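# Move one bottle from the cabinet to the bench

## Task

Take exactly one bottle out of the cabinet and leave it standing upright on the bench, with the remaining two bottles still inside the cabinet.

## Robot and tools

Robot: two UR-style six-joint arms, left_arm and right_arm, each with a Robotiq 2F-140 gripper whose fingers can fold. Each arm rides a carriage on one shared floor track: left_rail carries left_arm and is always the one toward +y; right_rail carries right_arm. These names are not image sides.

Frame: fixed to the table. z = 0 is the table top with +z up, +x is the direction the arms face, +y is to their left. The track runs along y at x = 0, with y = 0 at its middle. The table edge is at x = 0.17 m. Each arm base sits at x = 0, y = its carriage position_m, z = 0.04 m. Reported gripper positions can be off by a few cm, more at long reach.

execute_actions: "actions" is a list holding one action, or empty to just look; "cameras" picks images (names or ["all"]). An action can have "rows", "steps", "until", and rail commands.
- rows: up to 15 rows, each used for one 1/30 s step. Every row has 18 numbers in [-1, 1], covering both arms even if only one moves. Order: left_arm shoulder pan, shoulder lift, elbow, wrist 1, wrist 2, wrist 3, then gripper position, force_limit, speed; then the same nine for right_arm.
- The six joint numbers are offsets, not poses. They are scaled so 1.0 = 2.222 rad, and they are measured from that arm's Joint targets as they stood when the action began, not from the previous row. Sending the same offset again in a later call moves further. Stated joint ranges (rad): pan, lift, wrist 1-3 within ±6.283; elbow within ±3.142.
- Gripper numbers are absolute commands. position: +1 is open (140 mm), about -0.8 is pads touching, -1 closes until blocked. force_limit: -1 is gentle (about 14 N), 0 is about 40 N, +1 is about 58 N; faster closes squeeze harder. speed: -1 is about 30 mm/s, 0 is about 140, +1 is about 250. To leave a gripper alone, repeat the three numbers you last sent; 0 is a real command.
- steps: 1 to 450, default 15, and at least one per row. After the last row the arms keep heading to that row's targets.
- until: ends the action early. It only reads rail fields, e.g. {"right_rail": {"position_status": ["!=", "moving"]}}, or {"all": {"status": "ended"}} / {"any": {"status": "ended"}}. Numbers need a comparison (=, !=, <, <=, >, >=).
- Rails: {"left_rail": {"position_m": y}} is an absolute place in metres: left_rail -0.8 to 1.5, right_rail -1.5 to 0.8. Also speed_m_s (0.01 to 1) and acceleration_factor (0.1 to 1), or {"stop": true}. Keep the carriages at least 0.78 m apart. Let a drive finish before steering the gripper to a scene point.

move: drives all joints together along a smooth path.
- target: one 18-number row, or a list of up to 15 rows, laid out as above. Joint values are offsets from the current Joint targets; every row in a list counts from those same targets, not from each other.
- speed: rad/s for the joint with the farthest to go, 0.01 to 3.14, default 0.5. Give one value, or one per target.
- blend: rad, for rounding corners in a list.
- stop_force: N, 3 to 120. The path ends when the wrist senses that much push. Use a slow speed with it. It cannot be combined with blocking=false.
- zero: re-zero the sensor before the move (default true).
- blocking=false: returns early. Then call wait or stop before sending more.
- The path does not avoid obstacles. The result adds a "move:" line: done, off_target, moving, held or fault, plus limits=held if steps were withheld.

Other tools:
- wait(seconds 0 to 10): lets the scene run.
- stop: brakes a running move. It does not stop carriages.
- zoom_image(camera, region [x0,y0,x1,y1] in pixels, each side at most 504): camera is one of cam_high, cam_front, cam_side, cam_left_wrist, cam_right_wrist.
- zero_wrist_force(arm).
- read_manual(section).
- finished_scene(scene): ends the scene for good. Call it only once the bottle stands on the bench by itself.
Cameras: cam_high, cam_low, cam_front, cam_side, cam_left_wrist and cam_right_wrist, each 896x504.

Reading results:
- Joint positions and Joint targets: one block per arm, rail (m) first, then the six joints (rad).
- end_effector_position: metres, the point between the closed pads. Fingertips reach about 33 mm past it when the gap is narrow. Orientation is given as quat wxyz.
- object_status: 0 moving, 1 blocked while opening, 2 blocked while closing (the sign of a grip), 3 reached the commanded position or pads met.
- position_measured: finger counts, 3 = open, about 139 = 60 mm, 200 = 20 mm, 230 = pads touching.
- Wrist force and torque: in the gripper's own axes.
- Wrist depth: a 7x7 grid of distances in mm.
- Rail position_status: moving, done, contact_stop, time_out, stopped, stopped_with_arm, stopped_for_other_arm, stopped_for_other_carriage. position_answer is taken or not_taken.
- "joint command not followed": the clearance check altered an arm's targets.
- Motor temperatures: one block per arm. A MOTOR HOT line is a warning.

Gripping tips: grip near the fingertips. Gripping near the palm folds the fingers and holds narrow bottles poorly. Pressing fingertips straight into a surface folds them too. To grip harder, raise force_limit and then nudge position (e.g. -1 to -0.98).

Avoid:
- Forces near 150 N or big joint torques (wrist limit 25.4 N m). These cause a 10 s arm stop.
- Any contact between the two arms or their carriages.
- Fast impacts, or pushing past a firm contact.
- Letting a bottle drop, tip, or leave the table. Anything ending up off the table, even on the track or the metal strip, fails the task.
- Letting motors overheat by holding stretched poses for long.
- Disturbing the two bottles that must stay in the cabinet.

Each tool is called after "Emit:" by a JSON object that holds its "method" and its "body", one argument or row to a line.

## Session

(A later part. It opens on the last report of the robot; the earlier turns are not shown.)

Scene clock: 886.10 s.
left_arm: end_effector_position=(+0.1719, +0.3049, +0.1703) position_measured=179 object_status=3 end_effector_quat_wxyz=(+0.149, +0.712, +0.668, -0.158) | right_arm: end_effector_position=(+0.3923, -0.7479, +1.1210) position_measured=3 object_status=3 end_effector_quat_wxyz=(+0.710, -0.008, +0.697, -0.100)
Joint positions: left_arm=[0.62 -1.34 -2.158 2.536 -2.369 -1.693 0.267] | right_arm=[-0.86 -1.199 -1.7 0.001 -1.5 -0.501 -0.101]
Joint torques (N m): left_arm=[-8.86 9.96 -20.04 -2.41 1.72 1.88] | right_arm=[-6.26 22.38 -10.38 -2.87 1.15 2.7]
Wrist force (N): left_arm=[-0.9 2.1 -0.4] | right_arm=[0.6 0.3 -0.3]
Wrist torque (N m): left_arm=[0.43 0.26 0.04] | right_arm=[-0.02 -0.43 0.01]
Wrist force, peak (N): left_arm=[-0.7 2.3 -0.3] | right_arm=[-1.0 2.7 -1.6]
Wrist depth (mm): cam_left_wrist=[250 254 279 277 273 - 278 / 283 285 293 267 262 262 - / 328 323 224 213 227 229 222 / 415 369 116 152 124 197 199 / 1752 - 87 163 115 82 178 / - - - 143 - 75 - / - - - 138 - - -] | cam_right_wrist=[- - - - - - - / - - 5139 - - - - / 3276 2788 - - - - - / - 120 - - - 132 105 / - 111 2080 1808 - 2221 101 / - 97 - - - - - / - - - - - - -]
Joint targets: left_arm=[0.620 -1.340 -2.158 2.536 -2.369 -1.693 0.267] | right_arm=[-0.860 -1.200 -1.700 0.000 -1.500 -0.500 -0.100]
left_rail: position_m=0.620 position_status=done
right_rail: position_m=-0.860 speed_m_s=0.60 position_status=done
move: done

Emit:
{"method": "move", "body": {
  "target": [0,0,0,0,0,0,-0.4,-0.9,-1,-0.00266,-0.17624,-0.86706,-0.34428,0.41746,0.045,1,1,1],
  "speed": 1.0
}}

Emit:
{"method": "execute_actions", "body": {
  "actions": [
    {"right_rail": {"position_m": -0.40, "speed_m_s": 0.5, "acceleration_factor": 0.6}, "steps": 150, "until": {"right_rail": {"position_status": ["!=", "moving"]}}}
  ],
  "cameras": ["cam_right_wrist", "cam_front"]
}}

Scene clock: 898.43 s.
left_arm: end_effector_position=(+0.1719, +0.3049, +0.1703) position_measured=179 object_status=3 end_effector_quat_wxyz=(+0.149, +0.712, +0.668, -0.158) | right_arm: end_effector_position=(+0.2698, -0.3994, +0.1699) position_measured=3 object_status=3 end_effector_quat_wxyz=(+0.022, +0.707, -0.022, +0.707)
Joint positions: left_arm=[0.62 -1.34 -2.158 2.536 -2.369 -1.693 0.267] | right_arm=[-0.86 -1.205 -2.092 -1.926 -2.265 0.427 -0.001]
Joint torques (N m): left_arm=[-8.97 10.47 -20.08 -2.26 1.71 1.95] | right_arm=[-6.48 23.74 1.56 -3.04 1.57 2.53]
Wrist force (N): left_arm=[-0.4 2.0 0.1] | right_arm=[0.5 -0.1 1.9]
Wrist torque (N m): left_arm=[0.41 0.15 0.05] | right_arm=[-0.04 0.00 -0.07]
Wrist force, peak (N): left_arm=[-0.9 2.3 -0.1] | right_arm=[-1.8 2.8 3.1]
Wrist depth (mm): cam_left_wrist=[250 253 278 271 - - - / 282 284 299 269 - 276 270 / 307 324 - 181 - - 230 / 1445 369 115 151 111 96 198 / 1775 - 87 164 114 82 178 / - - - 143 - 75 - / - - - 138 - - -] | cam_right_wrist=[341 456 - - - - - / 338 440 - - - - 2450 / 323 448 797 - 3318 811 - / 322 124 660 655 596 141 112 / - 111 464 461 456 400 101 / - 332 360 354 350 347 317 / - 285 290 288 286 283 282]
Joint targets: left_arm=[0.620 -1.340 -2.158 2.536 -2.369 -1.693 0.267] | right_arm=[-0.860 -1.205 -2.092 -1.926 -2.265 0.427 0.000]
left_rail: position_m=0.620 position_status=done
right_rail: position_m=-0.860 speed_m_s=0.60 position_status=done
move: done

Scene clock: 900.80 s.
left_arm: end_effector_position=(+0.1719, +0.3049, +0.1703) position_measured=179 object_status=3 end_effector_quat_wxyz=(+0.149, +0.712, +0.668, -0.158) | right_arm: end_effector_position=(+0.2698, +0.0604, +0.1699) position_measured=3 object_status=3 end_effector_quat_wxyz=(+0.022, +0.707, -0.022, +0.707)
Joint positions: left_arm=[0.62 -1.34 -2.158 2.536 -2.369 -1.693 0.267] | right_arm=[-0.4 -1.206 -2.092 -1.926 -2.265 0.427 0]
Joint torques (N m): left_arm=[-8.78 9.63 -20.47 -2.46 1.66 1.91] | right_arm=[-4.17 32.22 8.83 -2.04 -0.46 2.47]
Wrist force (N): left_arm=[-0.6 2.0 -0.3] | right_arm=[0.6 0.0 1.9]
Wrist torque (N m): left_arm=[0.42 0.20 0.04] | right_arm=[-0.02 0.00 -0.07]
Wrist force, peak (N): left_arm=[-0.5 2.4 -0.2] | right_arm=[0.4 0.7 2.2]
Wrist depth (mm): cam_left_wrist=[250 253 278 - - - 280 / 282 284 300 268 268 - 277 / 329 309 225 173 221 228 - / 413 366 189 150 123 197 191 / 1718 - 87 164 115 82 178 / - - - 142 - 75 - / - - - 138 - - -] | cam_right_wrist=[219 342 515 513 512 339 274 / 218 340 537 538 535 340 - / 218 339 556 558 553 341 785 / 218 124 511 547 484 142 111 / - 111 404 401 394 369 101 / - 301 347 342 340 336 - / - 283 291 288 289 284 284]
Joint targets: left_arm=[0.620 -1.340 -2.158 2.536 -2.369 -1.693 0.267] | right_arm=[-0.400 -1.205 -2.092 -1.926 -2.265 0.427 0.000]
Tool commands: left_gripper/position=-0.4 left_gripper/force_limit=-0.9 left_gripper/speed=-1.0 right_gripper/position=+1.0 right_gripper/force_limit=+1.0 right_gripper/speed=+1.0
left_rail: position_m=0.620 position_status=done
right_rail: position_m=-0.400 speed_m_s=0.50 position_status=done
camera_calibration:
cam_right_wrist: T_world_to_cam=[[-0.0402411, -0.999013, -0.0187865, 0.0844827], [-0.332085, 0.0311049, -0.942736, 0.248716], [0.942391, -0.031698, -0.333009, -0.0593002], [0, 0, 0, 1]] pos_world=[0.141879, 0.0747834, 0.216313]
Images, in order (width x height): cam_front 896x504, cam_right_wrist 896x504.

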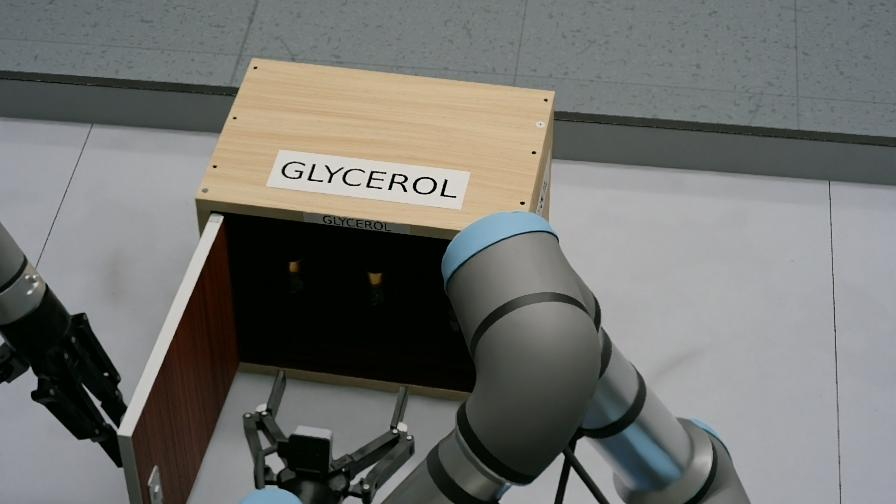

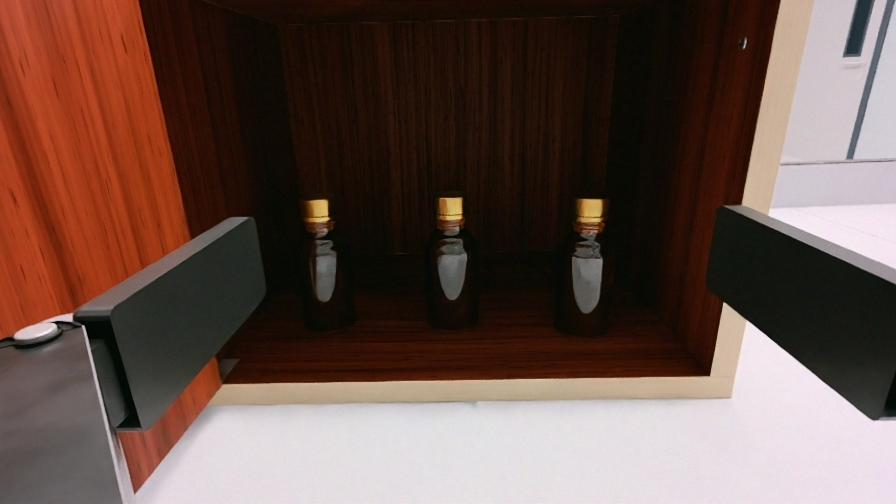

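Emit:
{"method": "zoom_image", "body": {
  "camera": "cam_right_wrist",
  "region": [270, 180, 390, 350]
}}

Emit:
{"method": "zoom_image", "body": {
  "camera": "cam_right_wrist",
  "region": [530, 180, 650, 350]
}}

Emit:
{"method": "zoom_image", "body": {
  "camera": "cam_right_wrist",
  "region": [390, 180, 510, 350]
}}

Scaled by 2.965.

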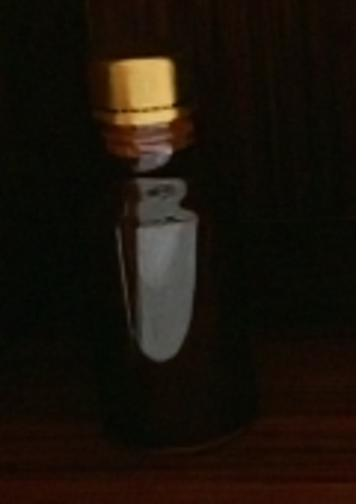

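Scaled by 2.965.

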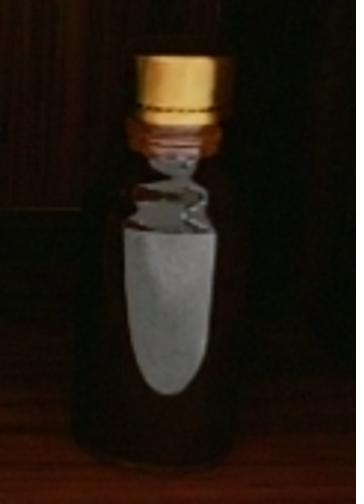

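Scaled by 2.965.

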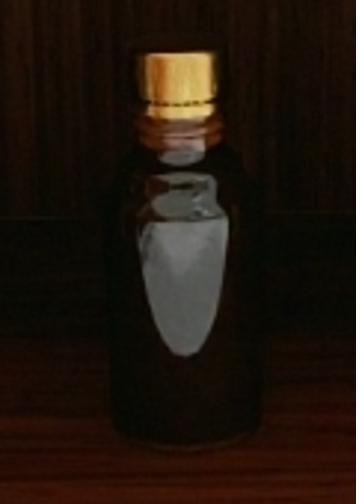

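Emit:
{"method": "zoom_image", "body": {
  "camera": "cam_front",
  "region": [270, 240, 430, 330]
}}

Scaled by 3.150.

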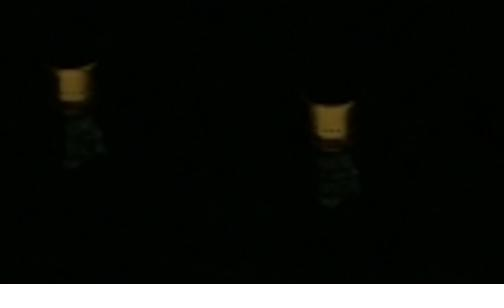

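Emit:
{"method": "move", "body": {
  "target": [0,0,0,0,0,0,-0.4,-0.9,-1,-0.08888,0.01823,-0.09964,0.53542,-0.00495,-0.43564,0.2,-0.1,-1],
  "speed": 0.7,
  "cameras": ["cam_right_wrist"]
}}

Scene clock: 1090.40 s.
left_arm: end_effector_position=(+0.1719, +0.3049, +0.1703) position_measured=179 object_status=3 end_effector_quat_wxyz=(+0.149, +0.712, +0.668, -0.158) | right_arm: end_effector_position=(+0.3441, +0.0705, +0.0781) position_measured=104 object_status=3 end_effector_quat_wxyz=(+0.018, +0.819, -0.026, +0.573)
Joint positions: left_arm=[0.62 -1.34 -2.158 2.536 -2.369 -1.693 0.267] | right_arm=[-0.4 -1.403 -2.051 -2.148 -1.075 0.416 -0.968]
Joint torques (N m): left_arm=[-8.25 9.38 -20.65 -2.3 1.82 1.8] | right_arm=[-6.79 47.03 1.1 3.89 -3.55 -2.69]
Motor temperatures (°C): left_arm=[35 28 32 42 35 33] | right_arm=[29 34 38 39 36 41]
Wrist force (N): left_arm=[-0.5 1.9 -0.3] | right_arm=[0.7 0.4 1.6]
Wrist torque (N m): left_arm=[0.40 0.17 0.04] | right_arm=[0.07 -0.06 0.03]
Wrist force, peak (N): left_arm=[-0.8 2.5 -0.2] | right_arm=[0.5 0.1 2.2]
Wrist depth (mm): cam_left_wrist=[251 247 277 274 - 276 278 / 282 285 267 268 270 262 278 / 332 323 226 178 220 228 230 / 1503 375 102 150 111 197 198 / 1763 - 87 166 115 82 178 / - - - 143 - 75 - / - - - 138 - - -] | cam_right_wrist=[223 295 425 259 440 249 244 / 222 314 289 284 365 302 245 / 198 284 292 289 286 278 246 / 198 252 155 251 245 126 248 / 180 83 114 225 223 100 81 / - 75 196 195 193 - - / - - 173 172 170 - -]
Joint targets: left_arm=[0.620 -1.340 -2.158 2.536 -2.369 -1.693 0.267] | right_arm=[-0.400 -1.403 -2.051 -2.148 -1.075 0.416 -0.968]
left_rail: position_m=0.620 position_status=done
right_rail: position_m=-0.400 speed_m_s=0.50 position_status=done
move: done
camera_calibration:
cam_right_wrist: T_world_to_cam=[[-0.0495447, -0.998464, -0.0248072, 0.0995236], [-0.63379, 0.0506261, -0.771847, 0.275598], [0.771917, -0.0225183, -0.635325, -0.0778461], [0, 0, 0, 1]] pos_world=[0.239693, 0.0836653, 0.16573]
Images, in order (width x height): cam_right_wrist 896x504.

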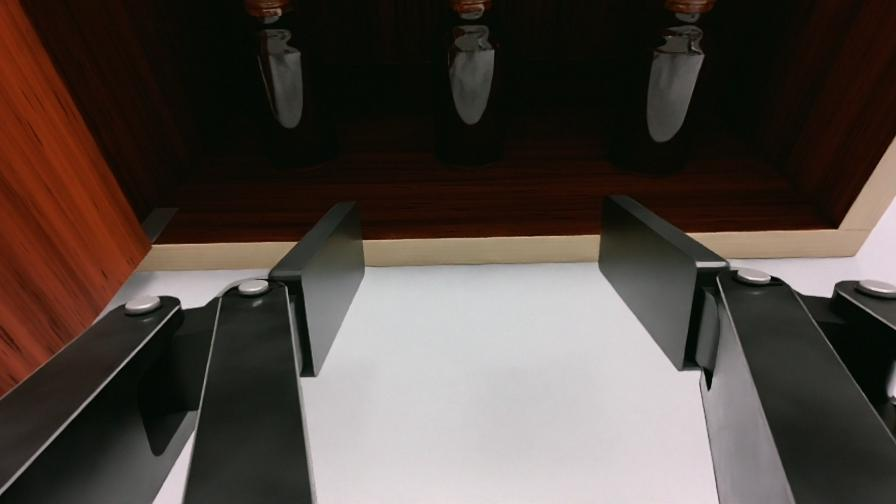

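Emit:
{"method": "zoom_image", "body": {
  "camera": "cam_right_wrist",
  "region": [380, 0, 560, 220]
}}

Scaled by 2.291.

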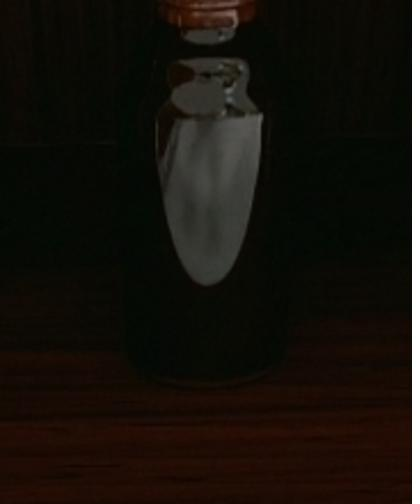

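Emit:
{"method": "move", "body": {
  "target": [
    [0,0,0,0,0,0,-0.4,-0.9,-1,-0.03501,-0.01373,-0.00698,0.09523,-0.01629,-0.08087,0.2,-0.1,-1],
    [0,0,0,0,0,0,-0.4,-0.9,-1,-0.07016,-0.03528,-0.00702,0.20401,-0.02669,-0.1743,0.2,-0.1,-1],
    [0,0,0,0,0,0,-0.4,-0.9,-1,-0.10495,-0.06296,0.00216,0.31679,-0.03011,-0.27471,0.2,-0.1,-1],
    [0,0,0,0,0,0,-0.4,-0.9,-1,-0.13906,-0.09262,0.02147,0.41922,-0.02633,-0.37282,0.2,-0.1,-1]
  ],
  "speed": [0.5, 0.5, 0.4, 0.3],
  "blend": [0.08, 0.08, 0.08, 0],
  "stop_force": 12,
  "cameras": ["cam_right_wrist"]
}}

Scene clock: 1173.83 s.
left_arm: end_effector_position=(+0.1719, +0.3049, +0.1703) position_measured=179 object_status=3 end_effector_quat_wxyz=(+0.149, +0.712, +0.668, -0.158) | right_arm: end_effector_position=(+0.4945, +0.0611, +0.0780) position_measured=104 object_status=3 end_effector_quat_wxyz=(+0.018, +0.819, -0.025, +0.573)
Joint positions: left_arm=[0.62 -1.34 -2.158 2.536 -2.369 -1.693 0.267] | right_arm=[-0.4 -1.712 -2.257 -2.1 -0.144 0.358 -1.797]
Joint torques (N m): left_arm=[-9.98 9.55 -20.45 -2.33 1.64 1.89] | right_arm=[-5.2 27.51 22.57 5.06 -0.83 -2.5]
Wrist force (N): left_arm=[-0.5 2.0 -0.1] | right_arm=[0.6 0.0 1.2]
Wrist torque (N m): left_arm=[0.41 0.18 0.04] | right_arm=[0.04 -0.01 0.04]
Wrist force, peak (N): left_arm=[-0.4 2.4 0.1] | right_arm=[0.5 0.4 2.1]
Wrist depth (mm): cam_left_wrist=[250 254 279 269 - - - / 282 283 288 268 293 259 - / 328 - 224 179 220 - - / 1407 366 189 150 123 96 199 / 1718 - 87 163 115 82 169 / - - - 143 - 75 - / - - - 138 - - -] | cam_right_wrist=[212 293 299 286 293 299 257 / 131 313 328 132 326 322 257 / 140 147 292 137 271 282 134 / 209 154 155 152 153 123 131 / 199 83 114 176 192 99 81 / - 74 175 174 172 - - / - - 154 153 152 - -]
Joint targets: left_arm=[0.620 -1.340 -2.158 2.536 -2.369 -1.693 0.267] | right_arm=[-0.400 -1.712 -2.257 -2.100 -0.144 0.358 -1.797]
left_rail: position_m=0.620 position_status=done
right_rail: position_m=-0.400 speed_m_s=0.50 position_status=done
move: done
camera_calibration:
cam_right_wrist: T_world_to_cam=[[-0.0489204, -0.998498, -0.0246618, 0.0972251], [-0.634002, 0.0501226, -0.771706, 0.371406], [0.771783, -0.0221165, -0.635501, -0.194309], [0, 0, 0, 1]] pos_world=[0.390193, 0.0741658, 0.16553]
Images, in order (width x height): cam_right_wrist 896x504.

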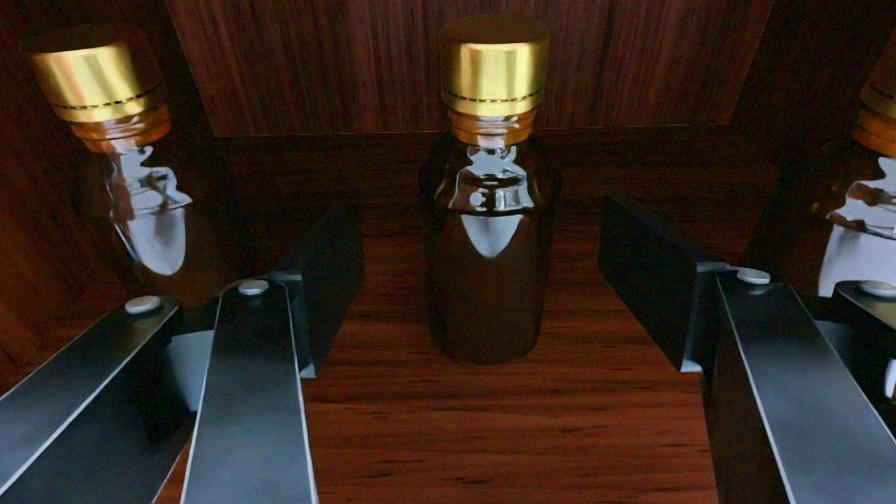

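Emit:
{"method": "zoom_image", "body": {
  "camera": "cam_right_wrist",
  "region": [380, 0, 620, 380]
}}

Scaled by 1.326.

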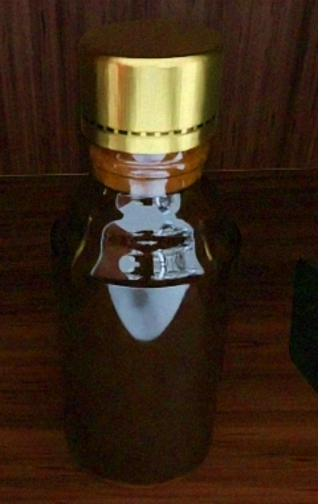

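Emit:
{"method": "move", "body": {
  "target": [0,0,0,0,0,0,-0.4,-0.9,-1,-0.00396,-0.00212,-0.00104,0.01359,0.00072,-0.01094,0.2,-0.1,-1],
  "speed": 0.1
}}

Emit:
{"method": "zero_wrist_force", "body": {
  "arm": "right_arm"
}}

Emit:
{"method": "execute_actions", "body": {
  "actions": [
    {"rows": [[0,0,0,0,0,0,-0.4,-0.9,-1,0,0,0,0,0,0,-1,-0.1,-1]], "steps": 75}
  ],
  "cameras": ["cam_right_wrist"]
}}

Scene clock: 1241.80 s.
left_arm: end_effector_position=(+0.1719, +0.3049, +0.1703) position_measured=179 object_status=3 end_effector_quat_wxyz=(+0.149, +0.712, +0.668, -0.158) | right_arm: end_effector_position=(+0.4985, +0.0578, +0.0781) position_measured=104 object_status=3 end_effector_quat_wxyz=(+0.018, +0.819, -0.026, +0.573)
Joint positions: left_arm=[0.62 -1.34 -2.158 2.536 -2.369 -1.693 0.267] | right_arm=[-0.4 -1.721 -2.262 -2.102 -0.114 0.359 -1.821]
Joint torques (N m): left_arm=[-8.63 8.67 -19.74 -2.4 1.79 1.87] | right_arm=[-7.5 26.48 -2.5 5.06 -0.98 -2.76]
Wrist force (N): left_arm=[-0.6 1.9 0.2] | right_arm=[0.4 0.2 1.4]
Wrist torque (N m): left_arm=[0.39 0.20 0.05] | right_arm=[0.06 0.02 0.04]
Wrist force, peak (N): left_arm=[-0.6 2.6 -0.3] | right_arm=[0.3 0.0 1.7]
Wrist depth (mm): cam_left_wrist=[250 253 279 264 - 285 - / 283 287 292 - 265 271 - / 328 323 233 171 239 - 224 / 415 366 101 151 124 96 198 / 1752 - 87 164 115 82 178 / - - - 143 - 75 - / - - - 138 - - -] | cam_right_wrist=[216 290 295 131 290 295 252 / 129 312 324 126 326 317 253 / 135 149 294 133 274 283 131 / 145 154 155 142 152 123 127 / 154 83 113 168 192 99 81 / - 75 175 174 172 - - / - - 154 153 153 - -]
Joint targets: left_arm=[0.620 -1.340 -2.158 2.536 -2.369 -1.693 0.267] | right_arm=[-0.400 -1.721 -2.262 -2.102 -0.113 0.359 -1.821]
left_rail: position_m=0.620 position_status=done
right_rail: position_m=-0.400 speed_m_s=0.50 position_status=done
move: done

Wrist force sensor zeroed.

Scene clock: 1244.50 s.
left_arm: end_effector_position=(+0.1719, +0.3049, +0.1703) position_measured=179 object_status=3 end_effector_quat_wxyz=(+0.149, +0.712, +0.668, -0.158) | right_arm: end_effector_position=(+0.4986, +0.0577, +0.0781) position_measured=162 object_status=2 end_effector_quat_wxyz=(+0.018, +0.819, -0.026, +0.573)
Joint positions: left_arm=[0.62 -1.34 -2.158 2.536 -2.369 -1.693 0.267] | right_arm=[-0.4 -1.721 -2.262 -2.102 -0.113 0.359 -1.821]
Joint torques (N m): left_arm=[-8.65 9.33 -20.07 -2.42 1.67 1.98] | right_arm=[-3.61 30.94 -1.06 1.16 -1.93 -2.66]
Wrist force (N, zeroed by zero_wrist_force on right_arm): left_arm=[-0.5 1.9 0.1] | right_arm=[5.2 -1.5 -5.4]
Wrist torque (N m, zeroed by zero_wrist_force on right_arm): left_arm=[0.38 0.17 0.04] | right_arm=[0.09 -0.19 0.10]
Wrist force, peak (N, zeroed by zero_wrist_force on right_arm): left_arm=[-0.7 2.3 0.1] | right_arm=[5.2 -1.6 -5.6]
Wrist depth (mm): cam_left_wrist=[251 253 278 279 - 260 - / 275 286 267 259 258 261 261 / - 320 224 213 227 235 229 / 1494 375 189 152 124 197 198 / - - 87 132 - 82 178 / - - - 142 - 75 - / - - - 138 - - -] | cam_right_wrist=[207 290 296 285 289 295 253 / 129 311 324 125 324 318 254 / 136 149 293 134 273 282 131 / 145 157 240 142 140 224 129 / 203 82 86 163 160 89 80 / - 68 - 174 173 - 71 / - - - 154 153 - 68]
Joint targets: left_arm=[0.620 -1.340 -2.158 2.536 -2.369 -1.693 0.267] | right_arm=[-0.400 -1.721 -2.262 -2.102 -0.113 0.359 -1.821]
left_rail: position_m=0.620 position_status=done
right_rail: position_m=-0.400 speed_m_s=0.50 position_status=done
camera_calibration:
cam_right_wrist: T_world_to_cam=[[-0.0490112, -0.998482, -0.0251131, 0.0941395], [-0.633711, 0.0505208, -0.771919, 0.374083], [0.772016, -0.0219182, -0.635225, -0.197561], [0, 0, 0, 1]] pos_world=[0.394194, 0.0707675, 0.16563]
Images, in order (width x height): cam_right_wrist 896x504.

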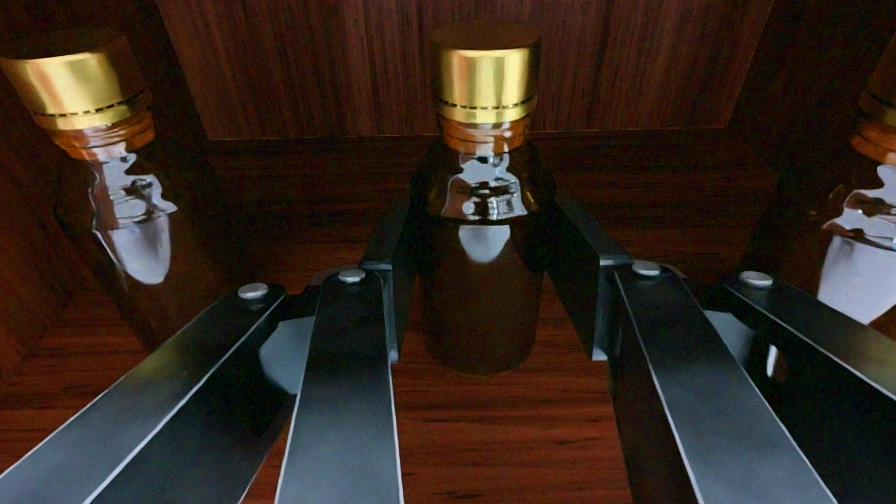

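Emit:
{"method": "move", "body": {
  "target": [0,0,0,0,0,0,-0.4,-0.9,-1,0,0.01723,-0.00158,-0.01565,0,0,-1,-0.1,-1],
  "speed": 0.05,
  "cameras": ["cam_right_wrist"]
}}

Scene clock: 1256.30 s.
left_arm: end_effector_position=(+0.1719, +0.3049, +0.1703) position_measured=179 object_status=3 end_effector_quat_wxyz=(+0.149, +0.712, +0.668, -0.158) | right_arm: end_effector_position=(+0.4986, +0.0577, +0.0930) position_measured=162 object_status=2 end_effector_quat_wxyz=(+0.018, +0.819, -0.026, +0.573)
Joint positions: left_arm=[0.62 -1.34 -2.158 2.536 -2.369 -1.693 0.267] | right_arm=[-0.4 -1.721 -2.224 -2.106 -0.148 0.359 -1.821]
Joint torques (N m): left_arm=[-9.08 9.83 -20.84 -2.18 1.73 1.78] | right_arm=[0.49 54.1 0.43 2 -2.66 -2.39]
Wrist force (N, zeroed by zero_wrist_force on right_arm): left_arm=[-0.8 1.9 -0.1] | right_arm=[-3.0 0.1 0.7]
Wrist torque (N m, zeroed by zero_wrist_force on right_arm): left_arm=[0.40 0.23 0.05] | right_arm=[0.01 0.04 0.01]
Wrist force, peak (N, zeroed by zero_wrist_force on right_arm): left_arm=[-0.7 2.4 -0.2] | right_arm=[5.3 -1.7 -5.4]
Wrist depth (mm): cam_left_wrist=[250 253 278 272 - - - / 281 285 284 269 256 292 259 / 329 322 225 179 227 230 238 / 415 366 189 151 124 97 198 / 1752 - 87 163 115 82 174 / - - - 143 - 75 - / - - - 138 - - -] | cam_right_wrist=[226 289 296 284 289 295 241 / 137 312 324 126 324 317 253 / 138 168 322 134 300 309 135 / 203 159 263 142 140 254 133 / 212 82 86 163 155 90 80 / - 68 - 190 190 - 71 / - - - 168 168 - 68]
Joint targets: left_arm=[0.620 -1.340 -2.158 2.536 -2.369 -1.693 0.267] | right_arm=[-0.400 -1.721 -2.224 -2.106 -0.148 0.359 -1.821]
left_rail: position_m=0.620 position_status=done
right_rail: position_m=-0.400 speed_m_s=0.50 position_status=done
move: done
camera_calibration:
cam_right_wrist: T_world_to_cam=[[-0.0490112, -0.998482, -0.0251131, 0.0946136], [-0.633711, 0.0505208, -0.771919, 0.385579], [0.772016, -0.0219182, -0.635225, -0.188094], [0, 0, 0, 1]] pos_world=[0.394194, 0.0708675, 0.18053]
Images, in order (width x height): cam_right_wrist 896x504.

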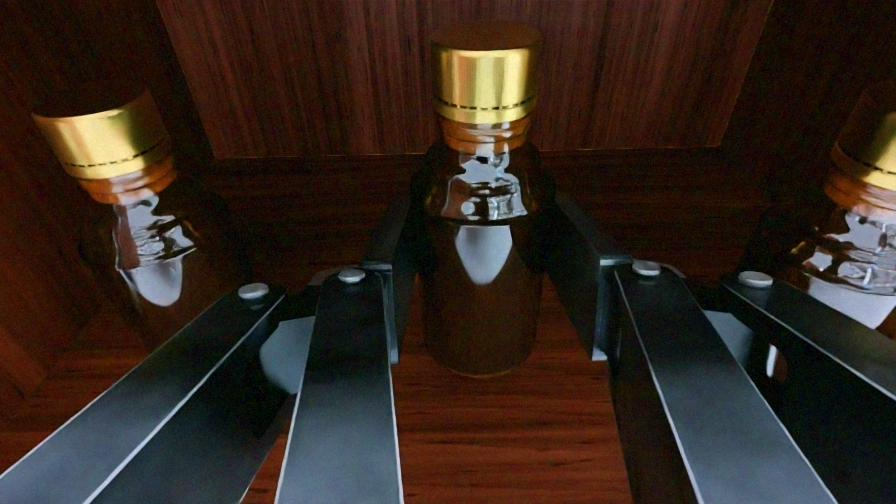

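Emit:
{"method": "move", "body": {
  "target": [
    [0,0,0,0,0,0,-0.4,-0.9,-1,0.03825,0.03371,-0.02129,-0.11535,-0.00459,0.10972,-1,-0.1,-1],
    [0,0,0,0,0,0,-0.4,-0.9,-1,0.07741,0.06445,-0.0297,-0.24329,-0.00023,0.22228,-1,-0.1,-1],
    [0,0,0,0,0,0,-0.4,-0.9,-1,0.11692,0.08668,-0.02705,-0.36373,0.01283,0.3248,-1,-0.1,-1],
    [0,0,0,0,0,0,-0.4,-0.9,-1,0.15621,0.09892,-0.01706,-0.46422,0.03272,0.41004,-1,-0.1,-1]
  ],
  "speed": [0.35, 0.45, 0.45, 0.45],
  "blend": [0.08, 0.08, 0.08, 0],
  "cameras": ["cam_right_wrist"]
}}

Scene clock: 1321.17 s.
left_arm: end_effector_position=(+0.1719, +0.3049, +0.1703) position_measured=179 object_status=3 end_effector_quat_wxyz=(+0.149, +0.712, +0.668, -0.158) | right_arm: end_effector_position=(+0.3306, +0.0684, +0.0930) position_measured=162 object_status=2 end_effector_quat_wxyz=(+0.018, +0.819, -0.026, +0.573)
Joint positions: left_arm=[0.62 -1.34 -2.158 2.536 -2.369 -1.693 0.267] | right_arm=[-0.4 -1.374 -2.004 -2.144 -1.179 0.432 -0.91]
Joint torques (N m): left_arm=[-7.77 10.14 -20.5 -2.53 1.66 1.78] | right_arm=[5.65 47.51 27.84 -0.02 -1.39 2.36]
Wrist force (N, zeroed by zero_wrist_force on right_arm): left_arm=[-0.5 1.9 -0.2] | right_arm=[-3.0 -0.1 1.1]
Wrist torque (N m, zeroed by zero_wrist_force on right_arm): left_arm=[0.39 0.18 0.04] | right_arm=[-0.06 0.03 -0.13]
Wrist force, peak (N, zeroed by zero_wrist_force on right_arm): left_arm=[-0.8 2.3 0.1] | right_arm=[-3.5 -0.1 0.7]
Wrist depth (mm): cam_left_wrist=[250 253 278 267 - - - / 282 286 297 270 262 273 266 / 329 322 225 179 227 229 231 / 404 367 108 151 123 198 202 / 1799 - 87 132 115 82 - / - - - 143 - 75 - / - - - 138 - - -] | cam_right_wrist=[227 301 445 437 444 297 240 / 203 320 302 124 379 298 241 / 202 299 314 133 295 299 254 / 202 274 274 142 140 267 270 / 192 78 86 162 155 89 80 / - 68 - 207 210 - 71 / - - - 187 186 - 68]
Joint targets: left_arm=[0.620 -1.340 -2.158 2.536 -2.369 -1.693 0.267] | right_arm=[-0.400 -1.374 -2.004 -2.144 -1.180 0.432 -0.910]
left_rail: position_m=0.620 position_status=done
right_rail: position_m=-0.400 speed_m_s=0.50 position_status=done
move: done
camera_calibration:
cam_right_wrist: T_world_to_cam=[[-0.048936, -0.998485, -0.0251788, 0.0969616], [-0.633714, 0.0505239, -0.771915, 0.278658], [0.772018, -0.0218183, -0.635226, -0.0581077], [0, 0, 0, 1]] pos_world=[0.226194, 0.0814679, 0.18063]
Images, in order (width x height): cam_right_wrist 896x504.

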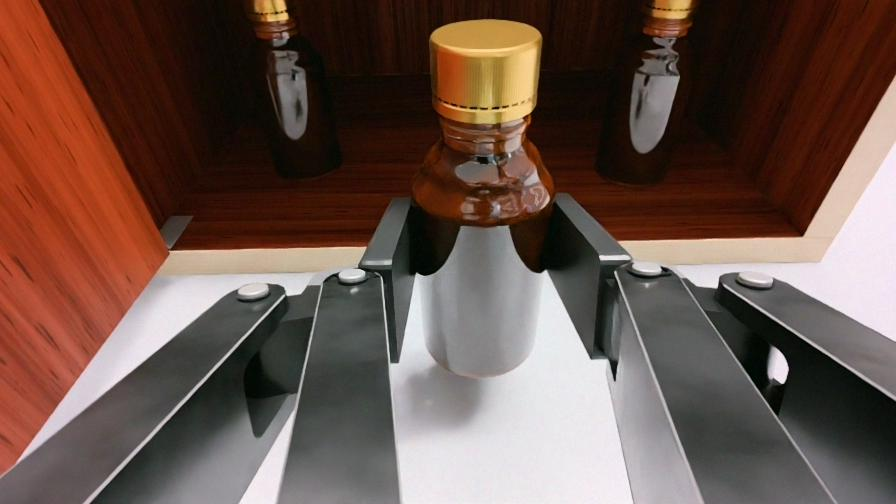

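Emit:
{"method": "execute_actions", "body": {
  "actions": [
    {"right_rail": {"position_m": -0.80, "speed_m_s": 0.4, "acceleration_factor": 0.5}, "steps": 150, "until": {"right_rail": {"position_status": ["!=", "moving"]}}}
  ],
  "cameras": ["cam_front"]
}}

Scene clock: 1329.60 s.
left_arm: end_effector_position=(+0.1719, +0.3049, +0.1703) position_measured=179 object_status=3 end_effector_quat_wxyz=(+0.149, +0.712, +0.668, -0.158) | right_arm: end_effector_position=(+0.3305, -0.3316, +0.0931) position_measured=162 object_status=2 end_effector_quat_wxyz=(+0.018, +0.819, -0.026, +0.573)
Joint positions: left_arm=[0.62 -1.34 -2.158 2.536 -2.369 -1.693 0.267] | right_arm=[-0.8 -1.374 -2.004 -2.144 -1.18 0.432 -0.91]
Joint torques (N m): left_arm=[-8.84 8.68 -20.37 -2.41 1.53 1.95] | right_arm=[-0.31 40.01 14.78 1.26 -2.1 2.28]
Wrist force (N, zeroed by zero_wrist_force on right_arm): left_arm=[-0.6 1.6 -0.1] | right_arm=[-3.1 -0.1 0.8]
Wrist torque (N m, zeroed by zero_wrist_force on right_arm): left_arm=[0.33 0.18 0.04] | right_arm=[-0.08 0.04 -0.13]
Wrist force, peak (N, zeroed by zero_wrist_force on right_arm): left_arm=[-0.4 2.4 -0.1] | right_arm=[-3.4 0.5 0.9]
Wrist depth (mm): cam_left_wrist=[250 253 278 279 277 - - / 281 285 267 - 292 - 268 / - 323 234 173 222 237 228 / 1486 357 103 150 111 97 - / 1775 - 87 164 115 82 174 / - - - 143 - 75 - / - - - 138 - - -] | cam_right_wrist=[249 354 597 121 547 596 579 / 248 351 460 124 441 443 430 / 247 330 357 133 332 343 339 / 249 294 294 143 140 283 280 / 256 78 86 162 155 90 80 / - 68 - 207 211 - 71 / - - - 187 186 - 68]
Joint targets: left_arm=[0.620 -1.340 -2.158 2.536 -2.369 -1.693 0.267] | right_arm=[-0.800 -1.374 -2.004 -2.144 -1.180 0.432 -0.910]
Tool commands: left_gripper/position=-0.4 left_gripper/force_limit=-0.9 left_gripper/speed=-1.0 right_gripper/position=-1.0 right_gripper/force_limit=-0.1 right_gripper/speed=-1.0
left_rail: position_m=0.620 position_status=done
right_rail: position_m=-0.800 speed_m_s=0.40 position_status=done
Images, in order (width x height): cam_front 896x504.

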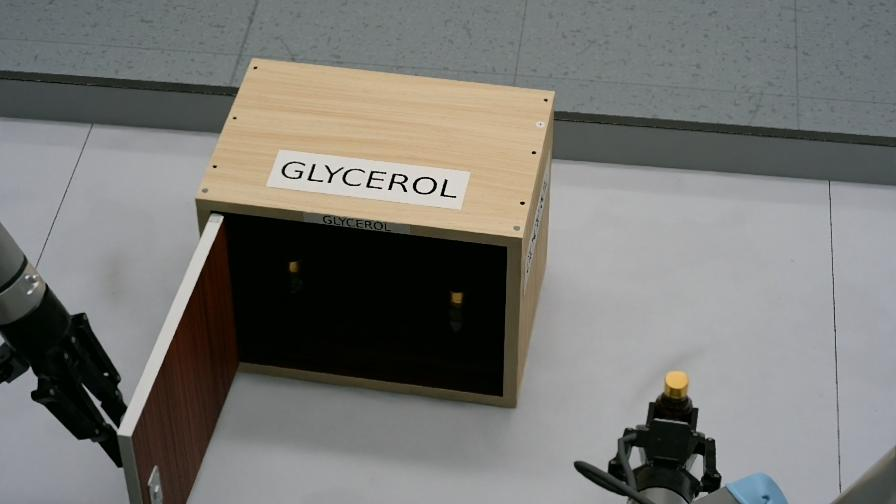

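Emit:
{"method": "move", "body": {
  "target": [0,0,0,0,0,0,-0.4,-0.9,-1,0,-0.03283,-0.00382,0.03665,0,0,-1,-0.1,-1],
  "speed": 0.06
}}

Emit:
{"method": "move", "body": {
  "target": [0,0,0,0,0,0,-0.4,-0.9,-1,0,-0.01358,-0.00072,0.0143,0,0,-1,-0.1,-1],
  "speed": 0.02,
  "stop_force": 4,
  "cameras": ["cam_right_wrist"]
}}

Scene clock: 1350.07 s.
left_arm: end_effector_position=(+0.1719, +0.3049, +0.1703) position_measured=179 object_status=3 end_effector_quat_wxyz=(+0.149, +0.712, +0.668, -0.158) | right_arm: end_effector_position=(+0.3305, -0.3316, +0.0632) position_measured=162 object_status=2 end_effector_quat_wxyz=(+0.018, +0.819, -0.026, +0.573)
Joint positions: left_arm=[0.62 -1.34 -2.158 2.536 -2.369 -1.693 0.267] | right_arm=[-0.8 -1.374 -2.077 -2.152 -1.098 0.432 -0.91]
Joint torques (N m): left_arm=[-10.36 10.03 -21 -2.41 1.65 1.89] | right_arm=[-3.34 23.33 -0.09 3.89 -2.88 2.23]
Wrist force (N, zeroed by zero_wrist_force on right_arm): left_arm=[-0.6 1.6 0.0] | right_arm=[-3.2 0.1 0.8]
Wrist torque (N m, zeroed by zero_wrist_force on right_arm): left_arm=[0.32 0.19 0.04] | right_arm=[0.00 0.07 -0.12]
Wrist force, peak (N, zeroed by zero_wrist_force on right_arm): left_arm=[-0.7 2.3 -0.2] | right_arm=[-3.6 0.0 0.9]
Wrist depth (mm): cam_left_wrist=[251 257 278 270 270 - - / 282 283 298 268 260 271 - / 334 321 225 178 228 229 231 / 1538 365 108 151 111 197 198 / 1763 - 87 134 - 82 - / - - - 143 - 75 - / - - - 139 - - -] | cam_right_wrist=[249 353 470 131 512 506 492 / 248 350 387 124 372 368 359 / 247 302 299 134 279 288 285 / 240 248 245 143 140 238 235 / 217 82 86 163 159 90 78 / - 68 - 177 177 - 71 / - - - 157 156 - 68]
Joint targets: left_arm=[0.620 -1.340 -2.158 2.536 -2.369 -1.693 0.267] | right_arm=[-0.800 -1.374 -2.077 -2.152 -1.098 0.432 -0.910]
left_rail: position_m=0.620 position_status=done
right_rail: position_m=-0.800 speed_m_s=0.40 position_status=done
move: done

Scene clock: 1351.63 s.
left_arm: end_effector_position=(+0.1719, +0.3049, +0.1703) position_measured=179 object_status=3 end_effector_quat_wxyz=(+0.149, +0.712, +0.668, -0.158) | right_arm: end_effector_position=(+0.3305, -0.3316, +0.0599) position_measured=162 object_status=2 end_effector_quat_wxyz=(+0.018, +0.819, -0.026, +0.573)
Joint positions: left_arm=[0.62 -1.34 -2.158 2.536 -2.369 -1.693 0.267] | right_arm=[-0.8 -1.374 -2.085 -2.153 -1.09 0.432 -0.91]
Joint torques (N m): left_arm=[-9.04 9.78 -21.2 -2.28 1.69 1.92] | right_arm=[-1.99 48.78 7.09 0.25 -2.05 2.13]
Wrist force (N, zeroed by zero_wrist_force on right_arm): left_arm=[-0.6 2.1 0.3] | right_arm=[-1.3 0.0 0.2]
Wrist torque (N m, zeroed by zero_wrist_force on right_arm): left_arm=[0.44 0.20 0.04] | right_arm=[0.05 0.02 -0.07]
Wrist force, peak (N, zeroed by zero_wrist_force on right_arm): left_arm=[-0.4 2.3 0.3] | right_arm=[10.4 1.9 -3.8]
Wrist depth (mm): cam_left_wrist=[252 252 279 270 274 273 - / 283 284 298 249 286 - 265 / 327 323 228 212 225 - 231 / 1512 359 101 151 111 197 198 / 1763 - 88 163 115 82 178 / - - - 142 - 75 - / - - - 138 - - -] | cam_right_wrist=[250 353 495 571 513 462 451 / 248 343 379 124 347 359 353 / 247 296 293 134 273 281 279 / 236 243 240 142 139 232 230 / 212 82 86 163 160 89 80 / - 68 - 174 173 - 71 / - - - 153 153 - 68]
Joint targets: left_arm=[0.620 -1.340 -2.158 2.536 -2.369 -1.693 0.267] | right_arm=[-0.800 -1.374 -2.085 -2.153 -1.090 0.432 -0.910]
left_rail: position_m=0.620 position_status=done
right_rail: position_m=-0.800 speed_m_s=0.40 position_status=done
move: contact (right_arm); right_arm: the wrist 1 is farthest, 0.024 rad from its target
camera_calibration:
cam_right_wrist: T_world_to_cam=[[-0.049013, -0.998482, -0.0251153, -0.303265], [-0.63371, 0.0505237, -0.771919, 0.273176], [0.772016, -0.0219182, -0.635225, -0.0878788], [0, 0, 0, 1]] pos_world=[0.226094, -0.318532, 0.14743]
Images, in order (width x height): cam_right_wrist 896x504.

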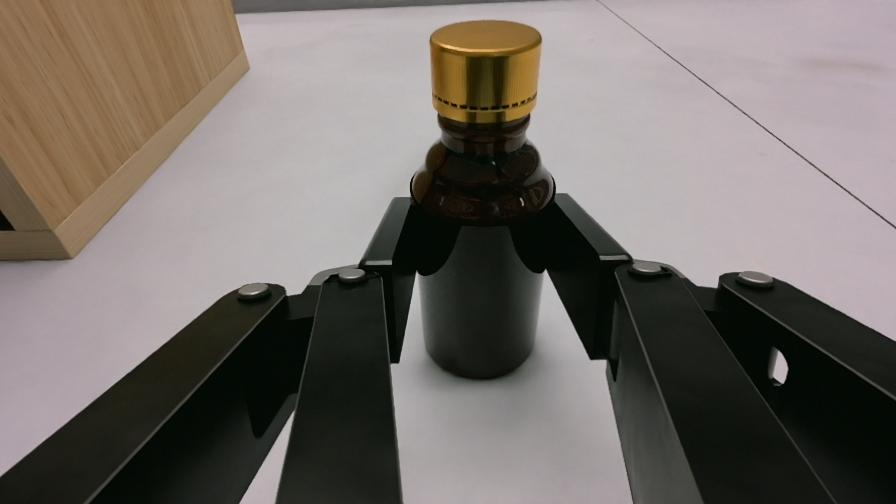

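Emit:
{"method": "execute_actions", "body": {
  "actions": [
    {"rows": [[0,0,0,0,0,0,-0.4,-0.9,-1,0,0,0,0,0,0,0.2,-0.1,-1]], "steps": 60}
  ],
  "cameras": ["cam_right_wrist"]
}}

Scene clock: 1376.23 s.
left_arm: end_effector_position=(+0.1719, +0.3049, +0.1703) position_measured=179 object_status=3 end_effector_quat_wxyz=(+0.149, +0.712, +0.668, -0.158) | right_arm: end_effector_position=(+0.3305, -0.3316, +0.0599) position_measured=104 object_status=3 end_effector_quat_wxyz=(+0.018, +0.819, -0.026, +0.573)
Joint positions: left_arm=[0.62 -1.34 -2.158 2.536 -2.369 -1.693 0.267] | right_arm=[-0.8 -1.374 -2.085 -2.153 -1.09 0.432 -0.91]
Joint torques (N m): left_arm=[-9.9 9.71 -21.8 -2.49 1.34 1.81] | right_arm=[-1.05 42.72 24.25 0.43 -2.46 2.33]
Wrist force (N, zeroed by zero_wrist_force on right_arm): left_arm=[-0.7 1.6 -0.2] | right_arm=[-0.3 0.3 -0.2]
Wrist torque (N m, zeroed by zero_wrist_force on right_arm): left_arm=[0.34 0.22 0.04] | right_arm=[0.02 0.05 -0.12]
Wrist force, peak (N, zeroed by zero_wrist_force on right_arm): left_arm=[-0.5 2.5 0.1] | right_arm=[-2.1 0.4 0.6]
Wrist depth (mm): cam_left_wrist=[250 252 278 268 - - - / 282 284 298 269 255 - 265 / 328 323 224 213 220 230 229 / 415 367 189 146 124 197 198 / 1718 - 87 164 - 82 178 / - - - 143 - 75 - / - - - 138 - - -] | cam_right_wrist=[249 353 527 566 504 492 481 / 248 342 379 124 363 359 351 / 246 295 294 134 274 282 279 / 236 244 155 142 152 125 230 / 219 83 113 168 192 99 81 / - 75 175 174 173 - - / - - 151 153 153 - -]
Joint targets: left_arm=[0.620 -1.340 -2.158 2.536 -2.369 -1.693 0.267] | right_arm=[-0.800 -1.374 -2.085 -2.153 -1.090 0.432 -0.910]
left_rail: position_m=0.620 position_status=done
right_rail: position_m=-0.800 speed_m_s=0.40 position_status=done
camera_calibration:
cam_right_wrist: T_world_to_cam=[[-0.048936, -0.998485, -0.0251788, -0.303273], [-0.633714, 0.0505239, -0.771915, 0.273176], [0.772018, -0.0218183, -0.635226, -0.0878473], [0, 0, 0, 1]] pos_world=[0.226094, -0.318532, 0.14743]
Images, in order (width x height): cam_right_wrist 896x504.

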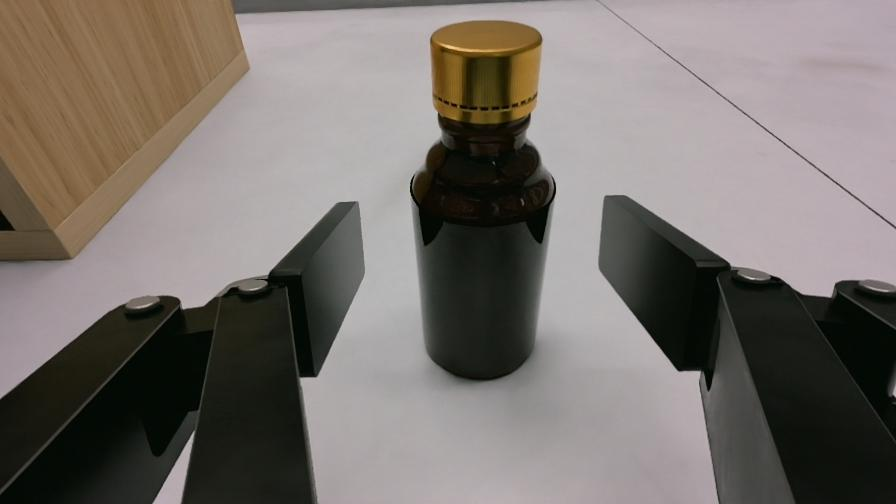

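Emit:
{"method": "move", "body": {
  "target": [
    [0,0,0,0,0,0,-0.4,-0.9,-1,0.03668,0.0059,0.01229,-0.07583,0.02309,0.06463,0.2,-0.1,-1],
    [0,0,0,0,0,0,-0.4,-0.9,-1,0.0721,0.00612,0.02745,-0.1356,0.04838,0.11544,0.2,-0.1,-1]
  ],
  "speed": 0.25,
  "blend": [0.04, 0],
  "cameras": ["cam_right_wrist", "cam_front", "cam_low"]
}}

Scene clock: 1403.43 s.
left_arm: end_effector_position=(+0.1719, +0.3049, +0.1703) position_measured=179 object_status=3 end_effector_quat_wxyz=(+0.149, +0.712, +0.668, -0.158) | right_arm: end_effector_position=(+0.2506, -0.3265, +0.0601) position_measured=104 object_status=3 end_effector_quat_wxyz=(+0.018, +0.819, -0.026, +0.573)
Joint positions: left_arm=[0.62 -1.34 -2.158 2.536 -2.369 -1.693 0.267] | right_arm=[-0.8 -1.214 -2.071 -2.092 -1.391 0.539 -0.654]
Joint torques (N m): left_arm=[-8.92 8.94 -22.76 -2.6 1.52 1.99] | right_arm=[7.37 47.79 25.98 -0.61 -0.05 2.38]
Wrist force (N, zeroed by zero_wrist_force on right_arm): left_arm=[-0.6 1.8 -0.5] | right_arm=[-0.3 0.0 0.1]
Wrist torque (N m, zeroed by zero_wrist_force on right_arm): left_arm=[0.37 0.19 0.04] | right_arm=[-0.06 0.06 -0.10]
Wrist force, peak (N, zeroed by zero_wrist_force on right_arm): left_arm=[-0.5 2.3 -0.1] | right_arm=[-0.3 0.6 -0.3]
Wrist depth (mm): cam_left_wrist=[250 254 279 275 - - - / 282 288 267 266 - - 304 / 344 321 240 179 227 227 227 / 1400 365 115 146 111 198 198 / 1799 - 87 164 115 82 174 / - - - 143 - 75 - / - - - 138 - - -] | cam_right_wrist=[262 353 493 193 471 463 480 / 310 343 378 197 348 360 353 / 293 297 294 226 287 282 279 / 245 244 155 235 228 125 231 / 220 83 113 201 199 99 81 / - 75 175 174 173 - - / - - 151 154 153 - -]
Joint targets: left_arm=[0.620 -1.340 -2.158 2.536 -2.369 -1.693 0.267] | right_arm=[-0.800 -1.213 -2.071 -2.092 -1.391 0.539 -0.654]
left_rail: position_m=0.620 position_status=done
right_rail: position_m=-0.800 speed_m_s=0.40 position_status=done
move: done
camera_calibration:
cam_right_wrist: T_world_to_cam=[[-0.0489553, -0.998468, -0.0258038, -0.30208], [-0.633979, 0.0510267, -0.771665, 0.222678], [0.771799, -0.0214181, -0.635506, -0.0256645], [0, 0, 0, 1]] pos_world=[0.146193, -0.313529, 0.147728]
Images, in order (width x height): cam_low 896x504, cam_front 896x504, cam_right_wrist 896x504.

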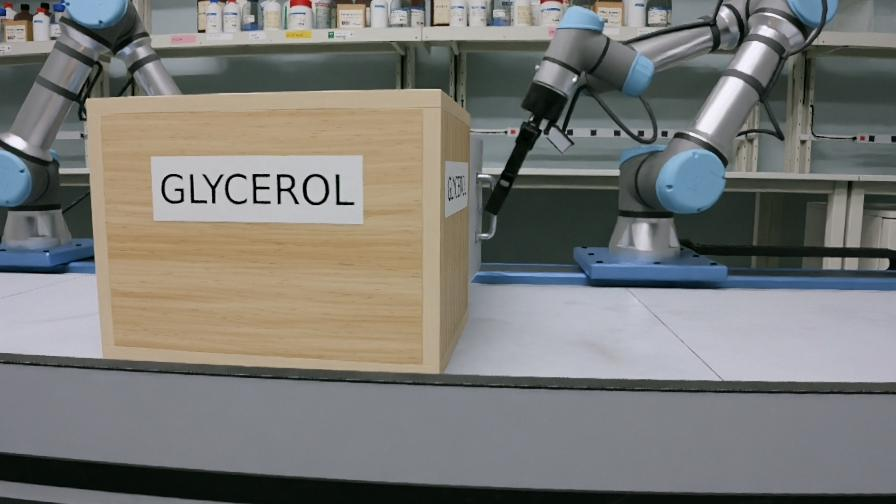

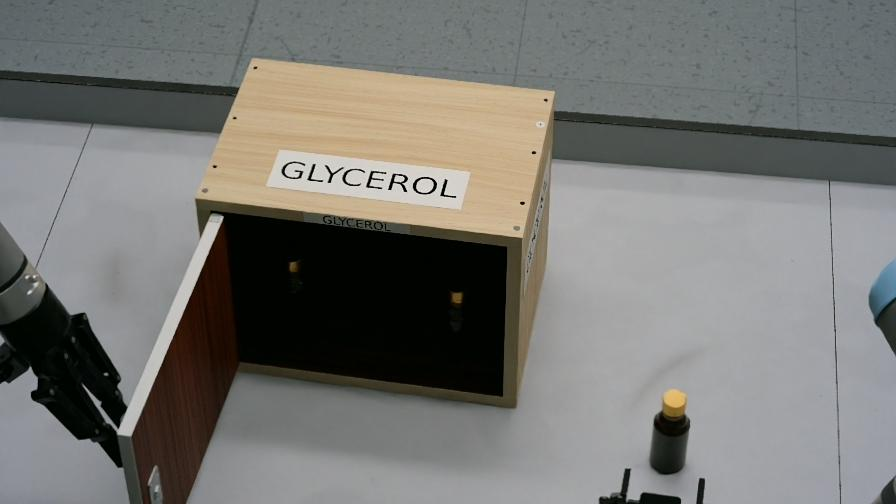

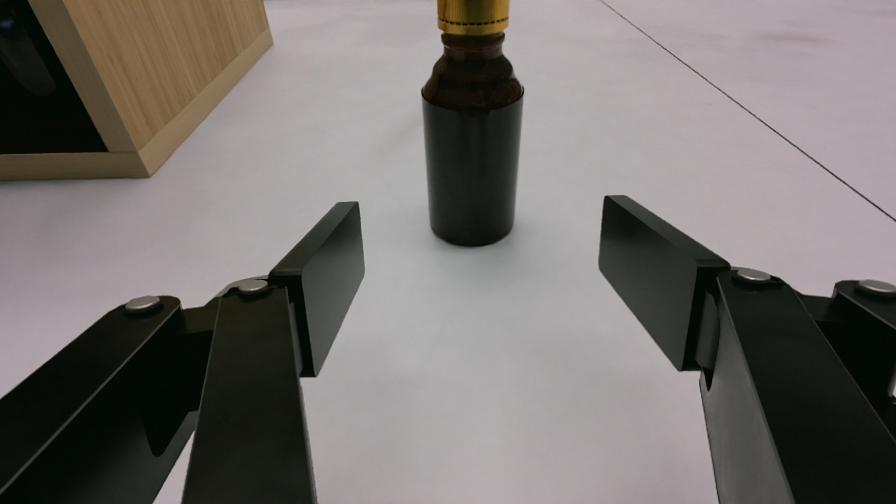

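Emit:
{"method": "finished_scene", "body": {
  "scene": 1
}}

The scene is finished: the task was done.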